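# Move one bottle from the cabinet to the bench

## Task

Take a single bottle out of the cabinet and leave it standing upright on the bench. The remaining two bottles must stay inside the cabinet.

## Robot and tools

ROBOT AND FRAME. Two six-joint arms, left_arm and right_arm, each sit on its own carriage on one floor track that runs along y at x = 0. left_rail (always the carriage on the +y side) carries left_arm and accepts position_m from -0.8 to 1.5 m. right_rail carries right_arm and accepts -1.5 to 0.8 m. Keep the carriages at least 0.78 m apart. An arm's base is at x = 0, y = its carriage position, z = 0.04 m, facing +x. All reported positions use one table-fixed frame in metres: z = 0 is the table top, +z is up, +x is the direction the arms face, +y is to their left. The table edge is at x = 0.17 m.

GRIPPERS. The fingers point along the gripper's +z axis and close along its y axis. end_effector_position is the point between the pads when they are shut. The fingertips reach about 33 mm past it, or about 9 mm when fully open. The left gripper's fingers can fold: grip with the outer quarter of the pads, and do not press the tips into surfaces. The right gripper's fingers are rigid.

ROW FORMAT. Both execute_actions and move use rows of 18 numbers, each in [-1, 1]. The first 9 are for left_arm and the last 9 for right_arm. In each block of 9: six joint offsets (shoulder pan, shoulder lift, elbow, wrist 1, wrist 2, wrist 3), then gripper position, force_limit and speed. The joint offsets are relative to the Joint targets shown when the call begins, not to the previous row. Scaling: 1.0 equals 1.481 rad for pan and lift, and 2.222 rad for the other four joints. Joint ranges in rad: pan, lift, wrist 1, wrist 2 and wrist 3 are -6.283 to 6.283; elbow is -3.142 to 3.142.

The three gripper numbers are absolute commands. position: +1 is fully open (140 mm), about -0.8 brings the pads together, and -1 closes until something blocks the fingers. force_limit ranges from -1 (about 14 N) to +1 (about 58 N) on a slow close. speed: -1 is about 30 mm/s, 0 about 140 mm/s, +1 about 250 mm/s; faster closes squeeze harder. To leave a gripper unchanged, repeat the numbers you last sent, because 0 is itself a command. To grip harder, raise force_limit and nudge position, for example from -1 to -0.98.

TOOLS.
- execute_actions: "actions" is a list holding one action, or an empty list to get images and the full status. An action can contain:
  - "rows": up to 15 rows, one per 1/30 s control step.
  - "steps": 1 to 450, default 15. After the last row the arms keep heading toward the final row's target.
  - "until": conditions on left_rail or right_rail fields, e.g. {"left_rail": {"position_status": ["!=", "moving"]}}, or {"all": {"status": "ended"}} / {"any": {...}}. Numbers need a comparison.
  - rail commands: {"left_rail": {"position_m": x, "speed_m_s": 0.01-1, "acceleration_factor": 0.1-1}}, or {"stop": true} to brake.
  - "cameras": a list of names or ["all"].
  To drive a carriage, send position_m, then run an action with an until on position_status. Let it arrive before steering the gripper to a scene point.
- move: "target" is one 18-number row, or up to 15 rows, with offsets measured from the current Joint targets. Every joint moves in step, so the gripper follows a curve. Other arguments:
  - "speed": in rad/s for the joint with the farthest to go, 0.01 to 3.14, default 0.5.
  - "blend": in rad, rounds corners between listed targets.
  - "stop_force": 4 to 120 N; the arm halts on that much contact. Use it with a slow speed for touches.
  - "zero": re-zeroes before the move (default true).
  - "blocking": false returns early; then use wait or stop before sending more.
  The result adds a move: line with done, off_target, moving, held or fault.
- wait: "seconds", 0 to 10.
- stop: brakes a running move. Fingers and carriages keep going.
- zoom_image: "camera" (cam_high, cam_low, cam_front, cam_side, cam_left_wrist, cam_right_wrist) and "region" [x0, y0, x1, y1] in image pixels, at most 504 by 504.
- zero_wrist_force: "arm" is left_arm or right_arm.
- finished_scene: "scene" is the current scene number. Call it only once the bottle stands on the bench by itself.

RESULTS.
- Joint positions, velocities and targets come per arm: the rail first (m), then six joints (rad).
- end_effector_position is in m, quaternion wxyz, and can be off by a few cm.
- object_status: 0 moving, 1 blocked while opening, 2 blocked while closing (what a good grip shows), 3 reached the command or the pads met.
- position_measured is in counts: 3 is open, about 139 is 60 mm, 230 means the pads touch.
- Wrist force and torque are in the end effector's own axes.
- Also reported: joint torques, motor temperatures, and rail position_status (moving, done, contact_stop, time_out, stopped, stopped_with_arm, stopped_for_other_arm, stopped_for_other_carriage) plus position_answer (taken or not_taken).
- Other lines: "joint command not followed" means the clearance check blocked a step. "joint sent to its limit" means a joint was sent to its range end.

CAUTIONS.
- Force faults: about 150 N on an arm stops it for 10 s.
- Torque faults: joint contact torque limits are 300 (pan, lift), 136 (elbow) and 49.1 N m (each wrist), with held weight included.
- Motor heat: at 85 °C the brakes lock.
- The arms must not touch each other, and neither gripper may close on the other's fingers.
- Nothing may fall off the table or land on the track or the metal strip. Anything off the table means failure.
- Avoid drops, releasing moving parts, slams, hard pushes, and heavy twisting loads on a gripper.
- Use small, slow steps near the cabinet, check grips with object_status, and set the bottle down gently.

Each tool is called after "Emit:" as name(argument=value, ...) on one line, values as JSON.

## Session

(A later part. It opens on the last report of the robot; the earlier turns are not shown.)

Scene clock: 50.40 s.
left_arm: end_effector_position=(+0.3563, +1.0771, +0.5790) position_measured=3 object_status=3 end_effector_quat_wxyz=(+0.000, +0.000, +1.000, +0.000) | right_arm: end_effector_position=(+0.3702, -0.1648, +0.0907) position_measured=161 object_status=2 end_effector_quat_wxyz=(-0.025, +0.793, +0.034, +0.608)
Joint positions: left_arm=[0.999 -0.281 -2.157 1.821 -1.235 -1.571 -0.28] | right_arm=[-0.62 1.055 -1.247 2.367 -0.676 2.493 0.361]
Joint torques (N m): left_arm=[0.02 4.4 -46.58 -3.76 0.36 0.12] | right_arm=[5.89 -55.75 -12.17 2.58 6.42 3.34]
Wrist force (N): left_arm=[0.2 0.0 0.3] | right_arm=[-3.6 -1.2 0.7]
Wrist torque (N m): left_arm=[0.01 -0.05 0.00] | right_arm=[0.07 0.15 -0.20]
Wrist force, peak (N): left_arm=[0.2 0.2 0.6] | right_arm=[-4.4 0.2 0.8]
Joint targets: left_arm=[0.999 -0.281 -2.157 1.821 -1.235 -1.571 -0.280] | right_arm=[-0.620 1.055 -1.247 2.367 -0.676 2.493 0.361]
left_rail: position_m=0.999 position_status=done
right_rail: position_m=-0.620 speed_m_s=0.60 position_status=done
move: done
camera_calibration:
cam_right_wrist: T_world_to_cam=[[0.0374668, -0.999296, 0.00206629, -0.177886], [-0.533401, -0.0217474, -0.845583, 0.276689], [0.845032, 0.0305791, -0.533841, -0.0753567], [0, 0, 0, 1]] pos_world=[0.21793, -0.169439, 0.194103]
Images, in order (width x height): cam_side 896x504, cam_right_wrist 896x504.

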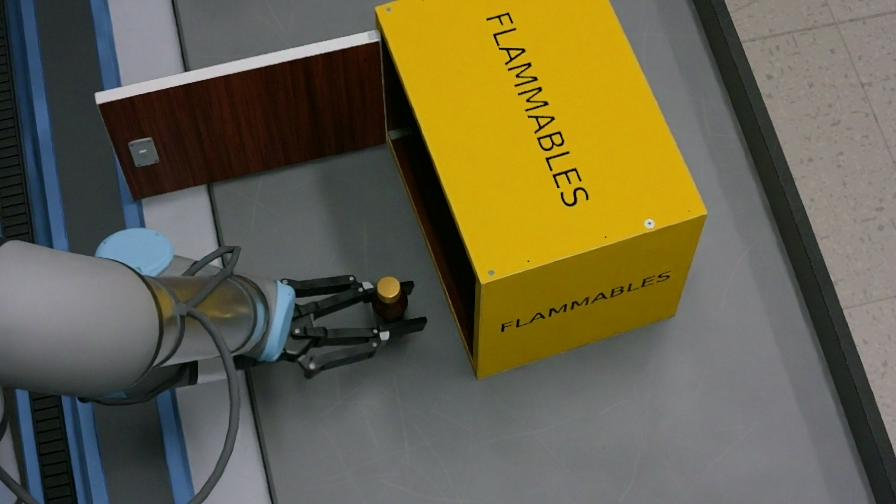

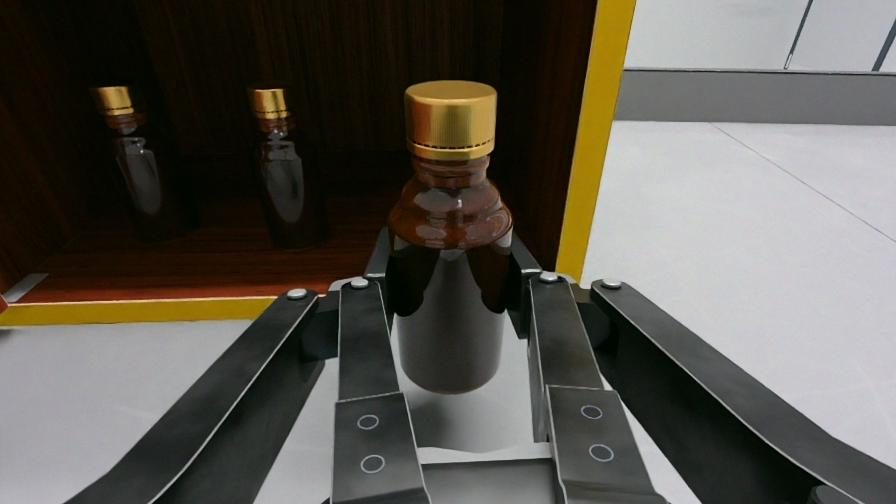

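Emit:
execute_actions(actions=[{"right_rail":{"position_m":-0.93,"speed_m_s":0.3,"acceleration_factor":0.25},"steps":200,"until":{"right_rail":{"position_status":["!=","moving"]}}}])

Emit:
move(target=[[0,0,0,0,0,0,1,1,1,0,0.0595,0.0031,-0.0428,0,0,-1,-0.3,-1],[0,0,0,0,0,0,1,1,1,0,0.0745,0.0038,-0.0536,0,0,-1,-0.3,-1]], speed=[0.05,0.012], blend=[0.005,0], stop_force=5, cameras=["cam_right_wrist","cam_front"])

Scene clock: 53.07 s.
left_arm: end_effector_position=(+0.3563, +1.0771, +0.5790) position_measured=3 object_status=3 end_effector_quat_wxyz=(+0.000, +0.000, +1.000, +0.000) | right_arm: end_effector_position=(+0.3700, -0.4748, +0.0907) position_measured=161 object_status=2 end_effector_quat_wxyz=(-0.025, +0.793, +0.034, +0.608)
Joint positions: left_arm=[0.999 -0.281 -2.157 1.821 -1.235 -1.571 -0.28] | right_arm=[-0.93 1.055 -1.247 2.367 -0.676 2.493 0.361]
Joint torques (N m): left_arm=[-2.51 4.74 -47.19 -3.32 0.77 0.55] | right_arm=[0.32 -49.27 -26.63 0.73 4.07 3.47]
Wrist force (N): left_arm=[-0.1 0.1 0.4] | right_arm=[-3.3 -0.9 0.6]
Wrist torque (N m): left_arm=[0.01 0.02 0.00] | right_arm=[0.14 0.08 -0.20]
Wrist force, peak (N): left_arm=[-0.1 0.1 0.7] | right_arm=[-3.8 -1.5 1.0]
Joint targets: left_arm=[0.999 -0.281 -2.157 1.821 -1.235 -1.571 -0.280] | right_arm=[-0.930 1.055 -1.247 2.367 -0.676 2.493 0.361]
Tool commands: left_gripper/position=+1.0 left_gripper/force_limit=+1.0 left_gripper/speed=+1.0 right_gripper/position=-1.0 right_gripper/force_limit=-0.3 right_gripper/speed=-1.0
left_rail: position_m=0.999 position_status=done
right_rail: position_m=-0.930 speed_m_s=0.30 position_status=done

Scene clock: 57.63 s.
left_arm: end_effector_position=(+0.3563, +1.0771, +0.5790) position_measured=3 object_status=3 end_effector_quat_wxyz=(+0.000, +0.000, +1.000, +0.000) | right_arm: end_effector_position=(+0.3701, -0.4747, +0.0421) position_measured=161 object_status=2 end_effector_quat_wxyz=(-0.025, +0.793, +0.034, +0.608)
Joint positions: left_arm=[0.999 -0.281 -2.157 1.821 -1.235 -1.571 -0.28] | right_arm=[-0.93 1.055 -1.142 2.375 -0.79 2.493 0.361]
Joint torques (N m): left_arm=[-1.99 4.14 -47.53 -3.51 0.54 0.35] | right_arm=[-5.08 -57.21 -13.87 2.8 0.09 3.63]
Wrist force (N): left_arm=[0.2 0.1 0.2] | right_arm=[0.9 -2.5 1.4]
Wrist torque (N m): left_arm=[0.02 -0.04 0.00] | right_arm=[-0.22 -0.02 -0.10]
Wrist force, peak (N): left_arm=[0.2 0.2 0.7] | right_arm=[12.1 2.6 -11.1]
Joint targets: left_arm=[0.999 -0.281 -2.157 1.821 -1.235 -1.571 -0.280] | right_arm=[-0.930 1.055 -1.142 2.375 -0.790 2.493 0.361]
left_rail: position_m=0.999 position_status=done
right_rail: position_m=-0.930 speed_m_s=0.30 position_status=done
move: contact (right_arm); path passed 1 of 2 targets
camera_calibration:
cam_right_wrist: T_world_to_cam=[[0.037442, -0.999297, 0.00184928, -0.487426], [-0.533291, -0.0215465, -0.845658, 0.228799], [0.845103, 0.0306769, -0.533723, -0.09178], [0, 0, 0, 1]] pos_world=[0.21783, -0.479338, 0.145402]
Images, in order (width x height): cam_front 896x504, cam_right_wrist 896x504.

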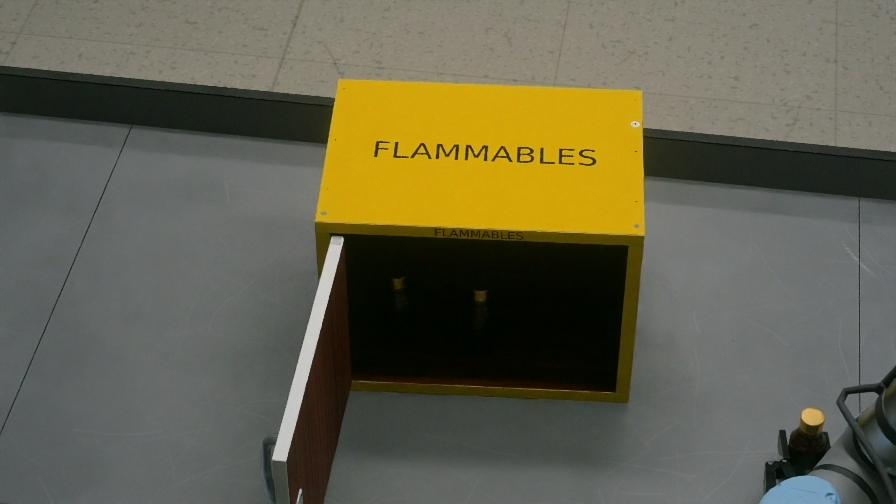

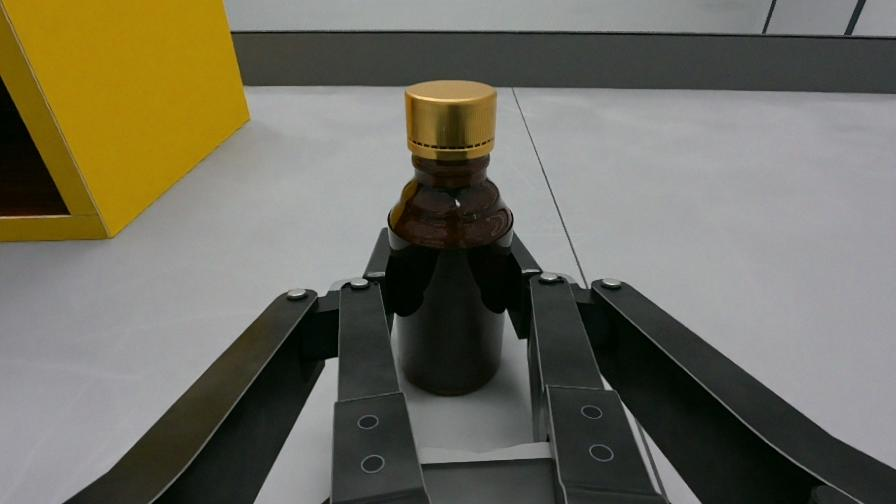

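Emit:
execute_actions(actions=[{"rows":[[0,0,0,0,0,0,1,1,1,0,0,0,0,0,0,0.3,-1,-1]],"steps":60}])

Emit:
move(target=[[0,0,0,0,0,0,1,1,1,0.1059,0.0122,-0.0033,0.0470,0.0622,0.0620,0.3,-1,-1],[0,0,0,0,0,0,1,1,1,0.1059,-0.1904,-0.0033,0.0470,0.0622,0.0620,0.3,-1,-1]], speed=[0.1,0.3])

Emit:
execute_actions(actions=[{"left_rail":{"position_m":0.52,"speed_m_s":0.5,"acceleration_factor":0.4},"steps":200,"until":{"left_rail":{"position_status":["!=","moving"]}}}], cameras=["cam_low","cam_right_wrist","cam_front"])

Emit:
move(target=[-0.7602,0,0.2710,-0.2709,0,0.2163,-1,-1,0,0,0,0,0,0,0,0.3,-1,-1], speed=0.6, cameras=["cam_side","cam_left_wrist"])

Scene clock: 61.17 s.
left_arm: end_effector_position=(+0.3563, +1.0771, +0.5790) position_measured=3 object_status=3 end_effector_quat_wxyz=(+0.000, +0.000, +1.000, +0.000) | right_arm: end_effector_position=(+0.3701, -0.4746, +0.0421) position_measured=91 object_status=3 end_effector_quat_wxyz=(-0.025, +0.793, +0.034, +0.608)
Joint positions: left_arm=[0.999 -0.281 -2.157 1.821 -1.235 -1.571 -0.28] | right_arm=[-0.93 1.055 -1.142 2.375 -0.79 2.493 0.361]
Joint torques (N m): left_arm=[-2.09 7.64 -47.84 -3.57 0.57 0.6] | right_arm=[-3.67 -56.1 -21.09 -0.06 -0.05 3.53]
Wrist force (N): left_arm=[0.2 0.4 0.1] | right_arm=[-0.9 -2.4 0.9]
Wrist torque (N m): left_arm=[0.08 -0.03 0.00] | right_arm=[-0.20 0.08 -0.17]
Wrist force, peak (N): left_arm=[0.5 0.1 0.4] | right_arm=[-0.8 -2.7 1.2]
Joint targets: left_arm=[0.999 -0.281 -2.157 1.821 -1.235 -1.571 -0.280] | right_arm=[-0.930 1.055 -1.142 2.375 -0.790 2.493 0.361]
left_rail: position_m=0.999 position_status=done
right_rail: position_m=-0.930 speed_m_s=0.30 position_status=done

Scene clock: 64.73 s.
left_arm: end_effector_position=(+0.3563, +1.0771, +0.5790) position_measured=3 object_status=3 end_effector_quat_wxyz=(+0.000, +0.000, +1.000, +0.000) | right_arm: end_effector_position=(+0.3103, -0.4533, +0.2054) position_measured=91 object_status=3 end_effector_quat_wxyz=(-0.134, +0.748, -0.051, +0.648)
Joint positions: left_arm=[0.999 -0.281 -2.157 1.821 -1.235 -1.571 -0.28] | right_arm=[-0.93 1.212 -1.423 2.367 -0.685 2.631 0.499]
Joint torques (N m): left_arm=[-1.8 5.38 -47.21 -4.03 0.46 0.58] | right_arm=[2.35 -44.45 -21.36 1.89 4.46 3.48]
Wrist force (N): left_arm=[0.0 0.0 0.1] | right_arm=[-0.8 -1.2 1.0]
Wrist torque (N m): left_arm=[0.01 0.01 0.00] | right_arm=[0.22 0.04 -0.16]
Wrist force, peak (N): left_arm=[0.5 0.1 0.4] | right_arm=[-2.5 -1.4 1.1]
Joint targets: left_arm=[0.999 -0.281 -2.157 1.821 -1.235 -1.571 -0.280] | right_arm=[-0.930 1.212 -1.424 2.367 -0.685 2.631 0.499]
left_rail: position_m=0.999 position_status=done
right_rail: position_m=-0.930 speed_m_s=0.30 position_status=done
move: done

Scene clock: 67.00 s.
left_arm: end_effector_position=(+0.3563, +0.5986, +0.5790) position_measured=3 object_status=3 end_effector_quat_wxyz=(+0.000, +0.000, +1.000, +0.000) | right_arm: end_effector_position=(+0.3103, -0.4533, +0.2056) position_measured=91 object_status=3 end_effector_quat_wxyz=(-0.134, +0.748, -0.051, +0.648)
Joint positions: left_arm=[0.52 -0.281 -2.157 1.821 -1.235 -1.571 -0.28] | right_arm=[-0.93 1.212 -1.424 2.367 -0.685 2.631 0.499]
Joint torques (N m): left_arm=[-2.6 4.85 -46.49 -3.56 0.7 0.8] | right_arm=[-4.6 -46.85 -19.52 2.2 3.21 3.55]
Wrist force (N): left_arm=[0.0 0.0 0.3] | right_arm=[-1.1 -1.2 0.7]
Wrist torque (N m): left_arm=[0.00 0.00 0.00] | right_arm=[0.21 0.11 -0.16]
Wrist force, peak (N): left_arm=[0.0 1.5 0.3] | right_arm=[-1.0 -1.4 1.1]
Joint targets: left_arm=[0.520 -0.281 -2.157 1.821 -1.235 -1.571 -0.280] | right_arm=[-0.930 1.212 -1.424 2.367 -0.685 2.631 0.499]
Tool commands: left_gripper/position=+1.0 left_gripper/force_limit=+1.0 left_gripper/speed=+1.0 right_gripper/position=+0.3 right_gripper/force_limit=-1.0 right_gripper/speed=-1.0
left_rail: position_m=0.520 speed_m_s=0.50 position_status=done
right_rail: position_m=-0.930 speed_m_s=0.30 position_status=done
camera_calibration:
cam_right_wrist: T_world_to_cam=[[0.0514648, -0.961121, -0.27129, -0.394978], [-0.441943, 0.221685, -0.869219, 0.422459], [0.895565, 0.164629, -0.413352, 0.0656766], [0, 0, 0, 1]] pos_world=[0.148213, -0.484087, 0.287203]
Images, in order (width x height): cam_low 896x504, cam_front 896x504, cam_right_wrist 896x504.

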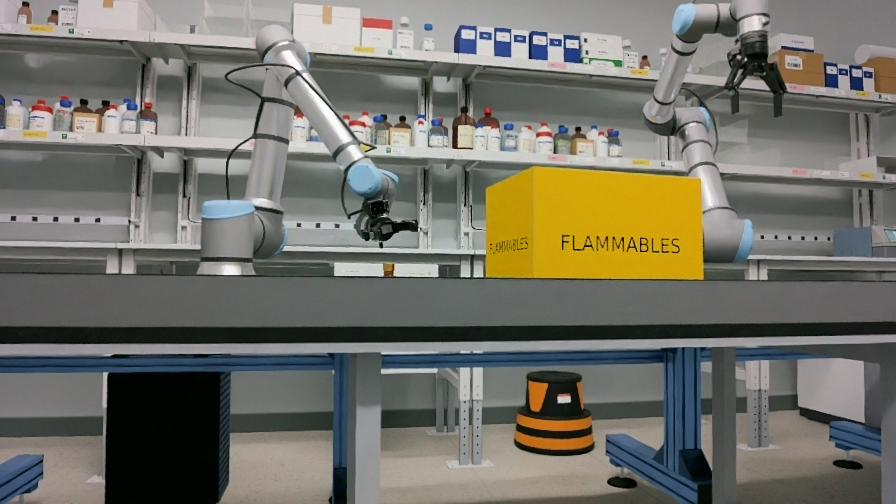

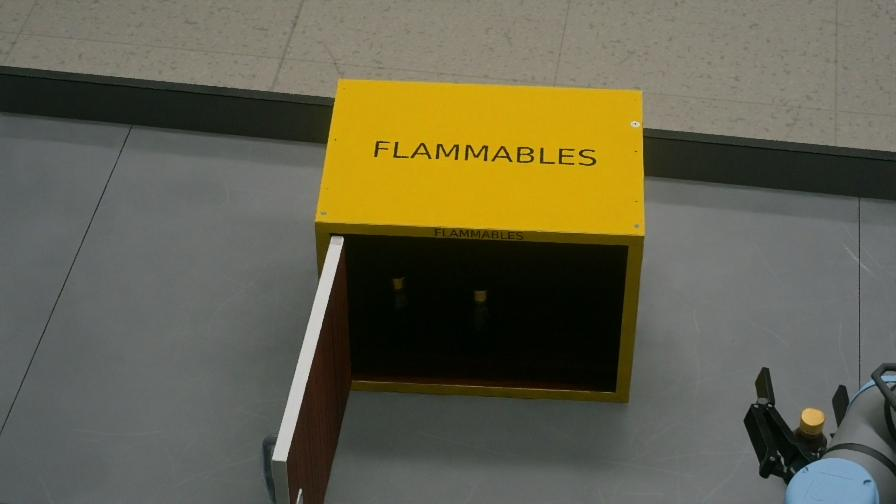

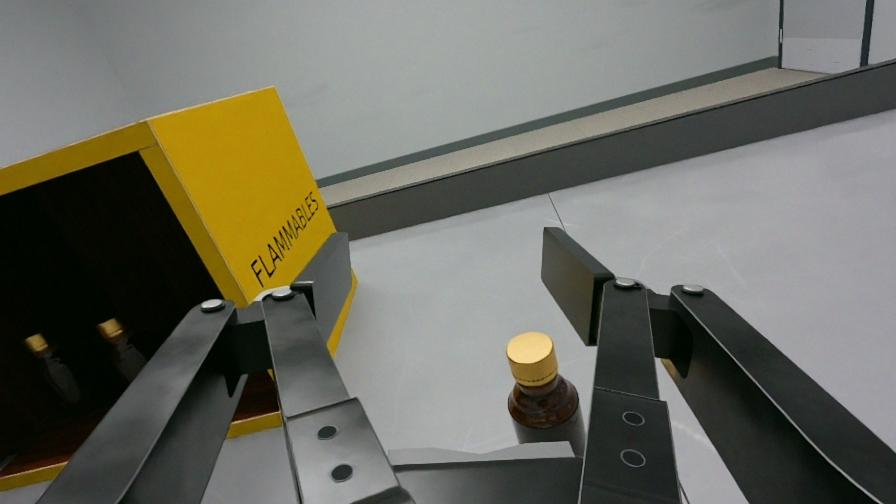

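Scene clock: 69.60 s.
left_arm: end_effector_position=(+0.2262, +0.2206, +0.2403) position_measured=233 object_status=3 end_effector_quat_wxyz=(+0.000, +0.720, +0.694, +0.000) | right_arm: end_effector_position=(+0.3103, -0.4533, +0.2056) position_measured=91 object_status=3 end_effector_quat_wxyz=(-0.134, +0.748, -0.051, +0.648)
Joint positions: left_arm=[0.52 -1.406 -2.157 2.423 -1.837 -1.571 0.2] | right_arm=[-0.93 1.212 -1.424 2.367 -0.685 2.631 0.499]
Joint torques (N m): left_arm=[-17.51 3.44 -37.07 -5.82 0.89 3.02] | right_arm=[-4.78 -46.7 -19.68 2.04 2.12 3.57]
Wrist force (N): left_arm=[0.8 0.4 -0.3] | right_arm=[-1.0 -1.0 0.8]
Wrist torque (N m): left_arm=[0.14 -0.18 -0.09] | right_arm=[0.26 0.08 -0.16]
Wrist force, peak (N): left_arm=[-0.2 -1.4 2.0] | right_arm=[-1.2 -1.5 0.8]
Joint targets: left_arm=[0.520 -1.407 -2.157 2.423 -1.837 -1.571 0.200] | right_arm=[-0.930 1.212 -1.424 2.367 -0.685 2.631 0.499]
left_rail: position_m=0.520 speed_m_s=0.50 position_status=done
right_rail: position_m=-0.930 speed_m_s=0.30 position_status=done
move: done
camera_calibration:
cam_left_wrist: T_world_to_cam=[[0.999985, 0.0018088, -0.00516727, -0.214984], [0.00326307, -0.954793, 0.297252, 0.149092], [-0.00439601, -0.297265, -0.954785, 0.475344], [0, 0, 0, 1]] pos_world=[0.216584, 0.284044, 0.408422]
Images, in order (width x height): cam_side 896x504, cam_left_wrist 896x504.

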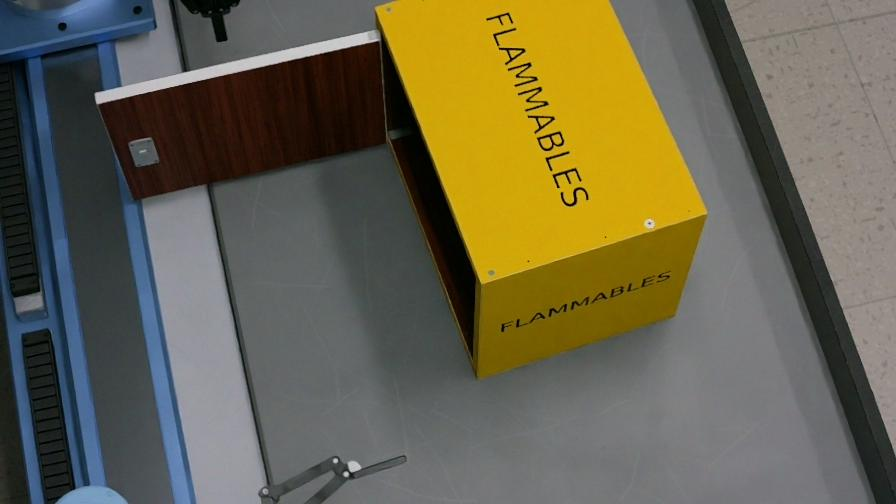

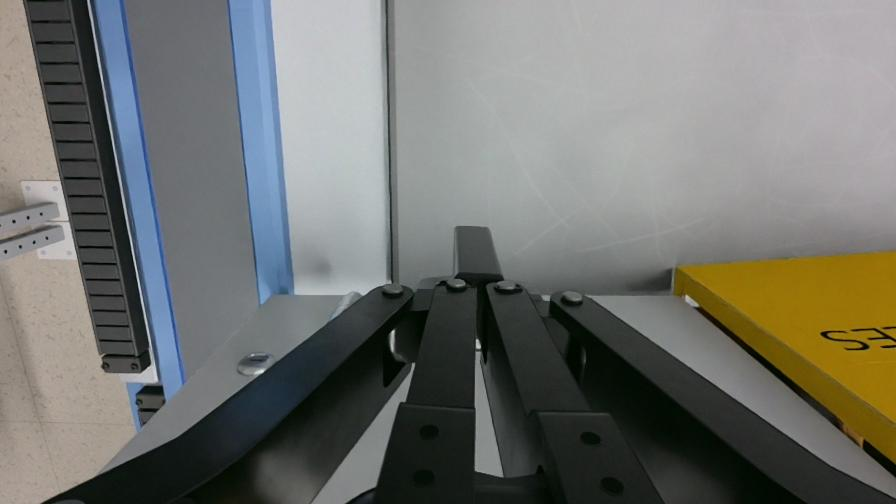

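Emit:
move(target=[[-0.0218,0.0787,-0.0230,-0.0295,0,-0.0303,-1,-1,0,0,0,0,0,0,0,0.3,-1,-1],[-0.0282,0.1935,-0.0664,-0.0625,0,-0.1916,-1,-1,0,0,0,0,0,0,0,0.3,-1,-1],[-0.0005,0.2869,-0.1119,-0.0793,0,-0.3303,-1,-1,0,0,0,0,0,0,0,0.3,-1,-1],[0.0455,0.3682,-0.1596,-0.0858,0,-0.4567,-1,-1,0,0,0,0,0,0,0,0.3,-1,-1],[0.1018,0.4335,-0.2036,-0.0853,0,-0.5763,-1,-1,0,0,0,0,0,0,0,0.3,-1,-1]], speed=[0.15,0.2,0.2,0.2,0.2], blend=[0.03,0.05,0.05,0.05,0], stop_force=20, cameras=["cam_side","cam_left_wrist"])

Scene clock: 77.80 s.
left_arm: end_effector_position=(+0.3723, -0.0605, +0.2401) position_measured=233 object_status=3 end_effector_quat_wxyz=(+0.000, +0.088, +0.996, +0.000) | right_arm: end_effector_position=(+0.3103, -0.4533, +0.2056) position_measured=91 object_status=3 end_effector_quat_wxyz=(-0.134, +0.748, -0.051, +0.648) end_effector_velocity=(+0.002, -0.002, +0.000) end_effector_angular_velocity=(+0.002, +0.000, -0.005)
Joint positions: left_arm=[0.52 -1.256 -1.515 1.971 -2.026 -1.571 -1.08] | right_arm=[-0.93 1.212 -1.424 2.367 -0.685 2.631 0.499]
Joint velocities: left_arm=[within noise] | right_arm=[0 -0.005 0 0.002 -0.001 0.001 0.002]
Joint torques (N m): left_arm=[15.67 -39.6 -56.93 -2.21 0.44 -3.54] | right_arm=[-5.01 -45.89 -19.46 1.14 -1.78 3.46]
Wrist force (N): left_arm=[2.5 0.5 0.1] | right_arm=[-0.7 -1.3 0.6]
Wrist torque (N m): left_arm=[0.13 -0.20 0.07] | right_arm=[0.18 0.02 -0.16]
Wrist force, peak (N): left_arm=[5.3 -0.4 0.1] | right_arm=[-1.2 -1.3 1.2]
Joint targets: left_arm=[0.520 -1.256 -1.515 1.971 -2.026 -1.571 -1.080] | right_arm=[-0.930 1.212 -1.424 2.367 -0.685 2.631 0.499]
left_rail: position_m=0.520 speed_m_s=0.50 position_status=done
right_rail: position_m=-0.930 speed_m_s=0.30 position_status=done
move: done
camera_calibration:
cam_left_wrist: T_world_to_cam=[[0.13766, 0.990468, -0.00485026, 0.0202843], [0.945905, -0.130011, 0.297256, -0.420826], [0.293792, -0.0455082, -0.954785, 0.296434], [0, 0, 0, 1]] pos_world=[0.308179, -0.0613128, 0.408222]
Images, in order (width x height): cam_side 896x504, cam_left_wrist 896x504.

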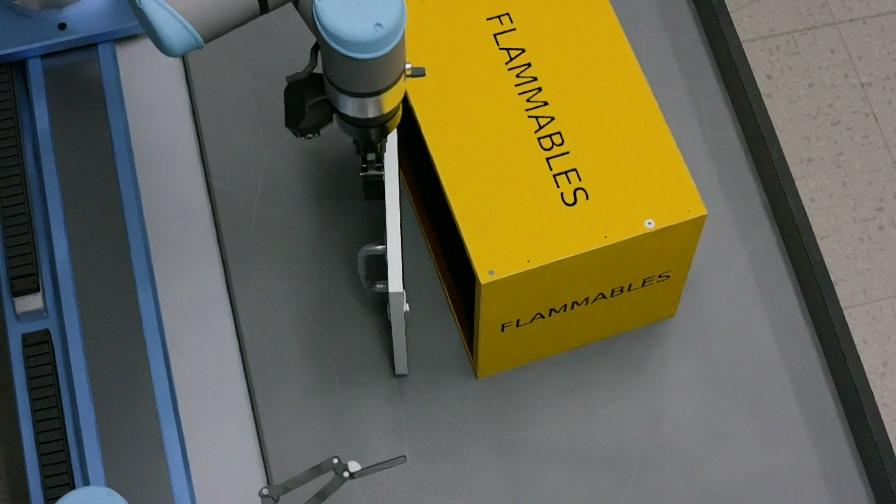

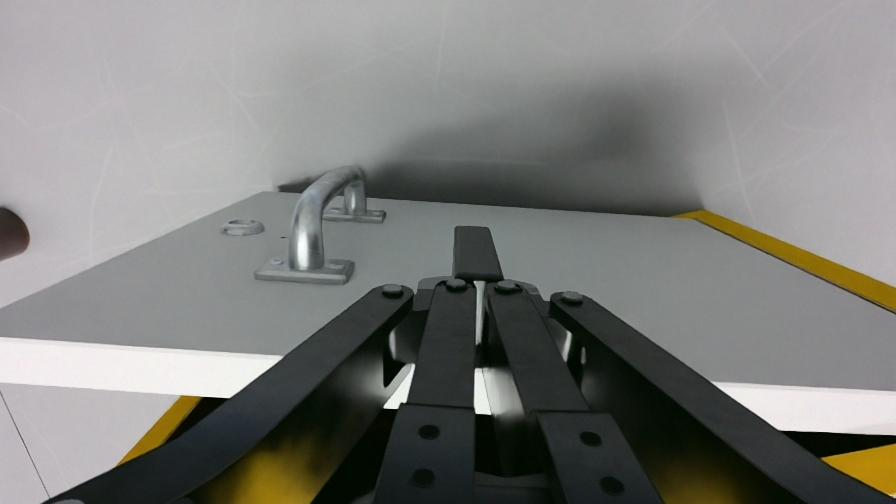

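Emit:
move(target=[[0.0412,0.0344,-0.0251,0.0022,0,-0.0786,-1,-1,0,0,0,0,0,0,0,0.3,-1,-1],[0.0513,0.0428,-0.0312,0.0028,0,-0.0978,-1,-1,0,0,0,0,0,0,0,0.3,-1,-1]], speed=[0.07,0.02], blend=[0.005,0], stop_force=12, cameras=["cam_side","cam_left_wrist"])

Scene clock: 83.47 s.
left_arm: end_effector_position=(+0.4275, -0.0674, +0.2398) position_measured=233 object_status=3 end_effector_quat_wxyz=(+0.000, -0.051, +0.999, +0.000) | right_arm: end_effector_position=(+0.3103, -0.4533, +0.2056) position_measured=91 object_status=3 end_effector_quat_wxyz=(-0.134, +0.748, -0.051, +0.648)
Joint positions: left_arm=[0.52 -1.184 -1.454 1.905 -2.021 -1.571 -1.287] | right_arm=[-0.93 1.212 -1.424 2.367 -0.685 2.631 0.499]
Joint torques (N m): left_arm=[-11.09 -72.5 -34.49 -7.5 6.99 3.12] | right_arm=[-3.95 -46.16 -19.89 0.35 -1.61 3.49]
Wrist force (N): left_arm=[15.3 2.3 -2.4] | right_arm=[-0.8 -1.2 0.5]
Wrist torque (N m): left_arm=[0.33 -0.68 0.39] | right_arm=[0.21 0.04 -0.16]
Wrist force, peak (N): left_arm=[20.1 4.5 -3.8] | right_arm=[-1.0 -1.4 1.0]
Joint targets: left_arm=[0.520 -1.184 -1.454 1.905 -2.021 -1.571 -1.287] | right_arm=[-0.930 1.212 -1.424 2.367 -0.685 2.631 0.499]
left_rail: position_m=0.520 speed_m_s=0.50 position_status=done
right_rail: position_m=-0.930 speed_m_s=0.30 position_status=done
move: contact (left_arm); path passed 1 of 2 targets; left_arm: the wrist 3 is farthest, 0.011 rad from its target
camera_calibration:
cam_left_wrist: T_world_to_cam=[[-0.139862, 0.990161, -0.00456893, 0.138006], [0.94525, 0.134889, 0.297166, -0.455651], [0.294858, 0.0372433, -0.954815, 0.284754], [0, 0, 0, 1]] pos_world=[0.366044, -0.0857912, 0.407922]
Images, in order (width x height): cam_side 896x504, cam_left_wrist 896x504.

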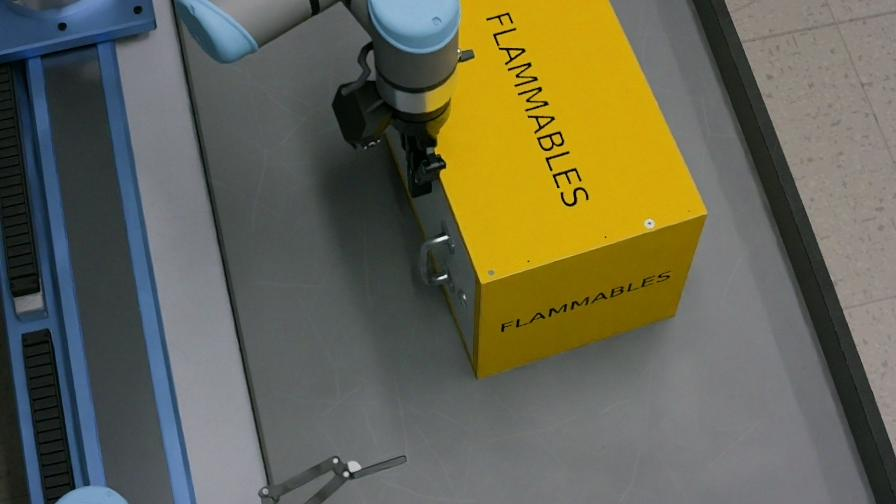

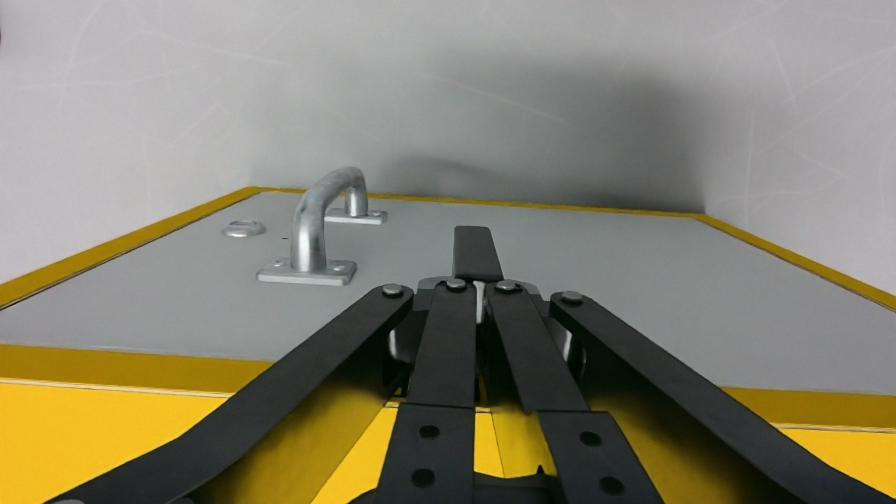

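Closed flush. Back off and check.

Emit:
move(target=[[-0.05,-0.0452,0.034,-0.004,0,0.1,-1,-1,0,0,0,0,0,0,0,0.3,-1,-1],[-0.05,-0.22,0.034,-0.004,0,0.1,-1,-1,0,0,0,0,0,0,0,0.3,-1,-1]], speed=[0.2,0.4], cameras=["cam_front","cam_right_wrist"])

Scene clock: 86.53 s.
left_arm: end_effector_position=(+0.3615, -0.0312, +0.4076) position_measured=233 object_status=3 end_effector_quat_wxyz=(+0.051, +0.096, +0.987, -0.118) | right_arm: end_effector_position=(+0.3103, -0.4533, +0.2056) position_measured=91 object_status=3 end_effector_quat_wxyz=(-0.134, +0.748, -0.051, +0.648)
Joint positions: left_arm=[0.52 -1.258 -1.78 1.98 -2.029 -1.571 -1.065] | right_arm=[-0.93 1.212 -1.424 2.367 -0.685 2.631 0.499]
Joint torques (N m): left_arm=[-19.34 -42.57 -52.41 -5.28 -2.68 3.28] | right_arm=[-5.07 -46.16 -20.01 0.27 -1.6 3.21]
Wrist force (N): left_arm=[0.4 0.7 0.4] | right_arm=[-0.9 -1.4 0.9]
Wrist torque (N m): left_arm=[0.31 -0.09 -0.11] | right_arm=[0.17 0.06 -0.16]
Wrist force, peak (N): left_arm=[15.9 2.6 -2.4] | right_arm=[-1.2 -1.2 1.0]
Joint targets: left_arm=[0.520 -1.258 -1.780 1.980 -2.029 -1.571 -1.065] | right_arm=[-0.930 1.212 -1.424 2.367 -0.685 2.631 0.499]
left_rail: position_m=0.520 speed_m_s=0.50 position_status=done
right_rail: position_m=-0.930 speed_m_s=0.30 position_status=done
move: done
camera_calibration:
cam_right_wrist: T_world_to_cam=[[0.0514648, -0.961121, -0.27129, -0.394978], [-0.441943, 0.221685, -0.869219, 0.422459], [0.895565, 0.164629, -0.413352, 0.0656766], [0, 0, 0, 1]] pos_world=[0.148213, -0.484087, 0.287203]
Images, in order (width x height): cam_front 896x504, cam_right_wrist 896x504.

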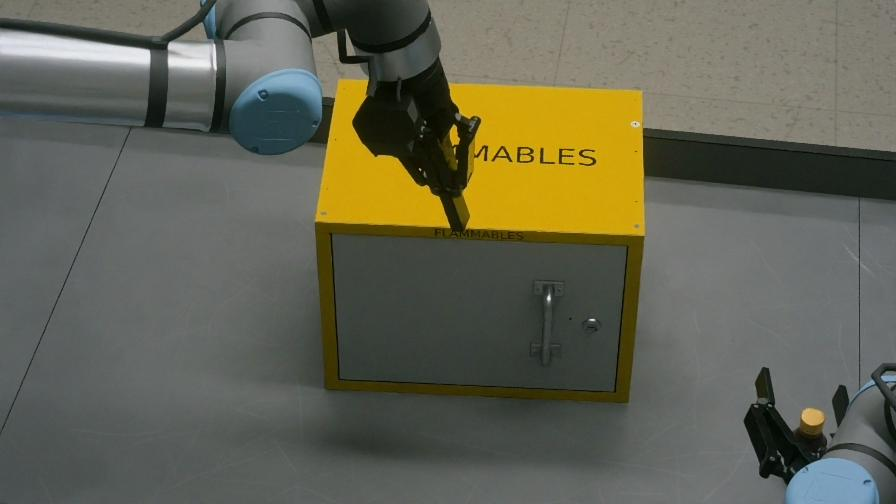

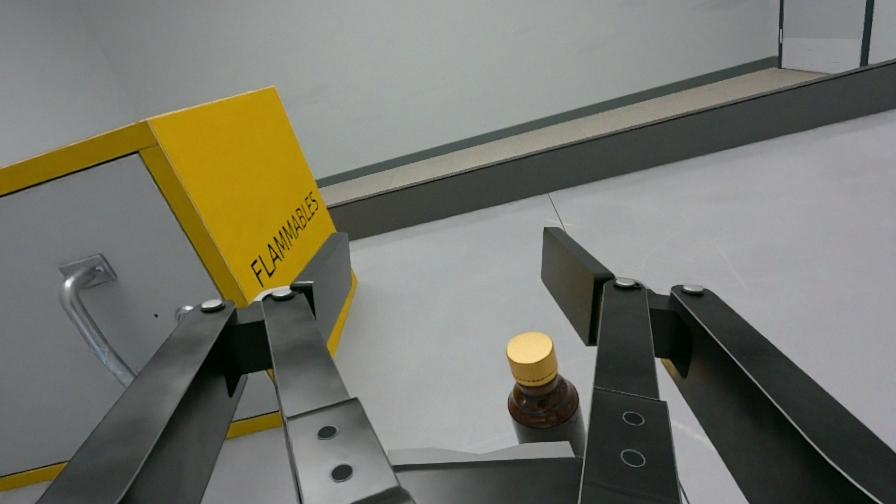

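Emit:
finished_scene(scene=2)

The scene is finished: the task was done.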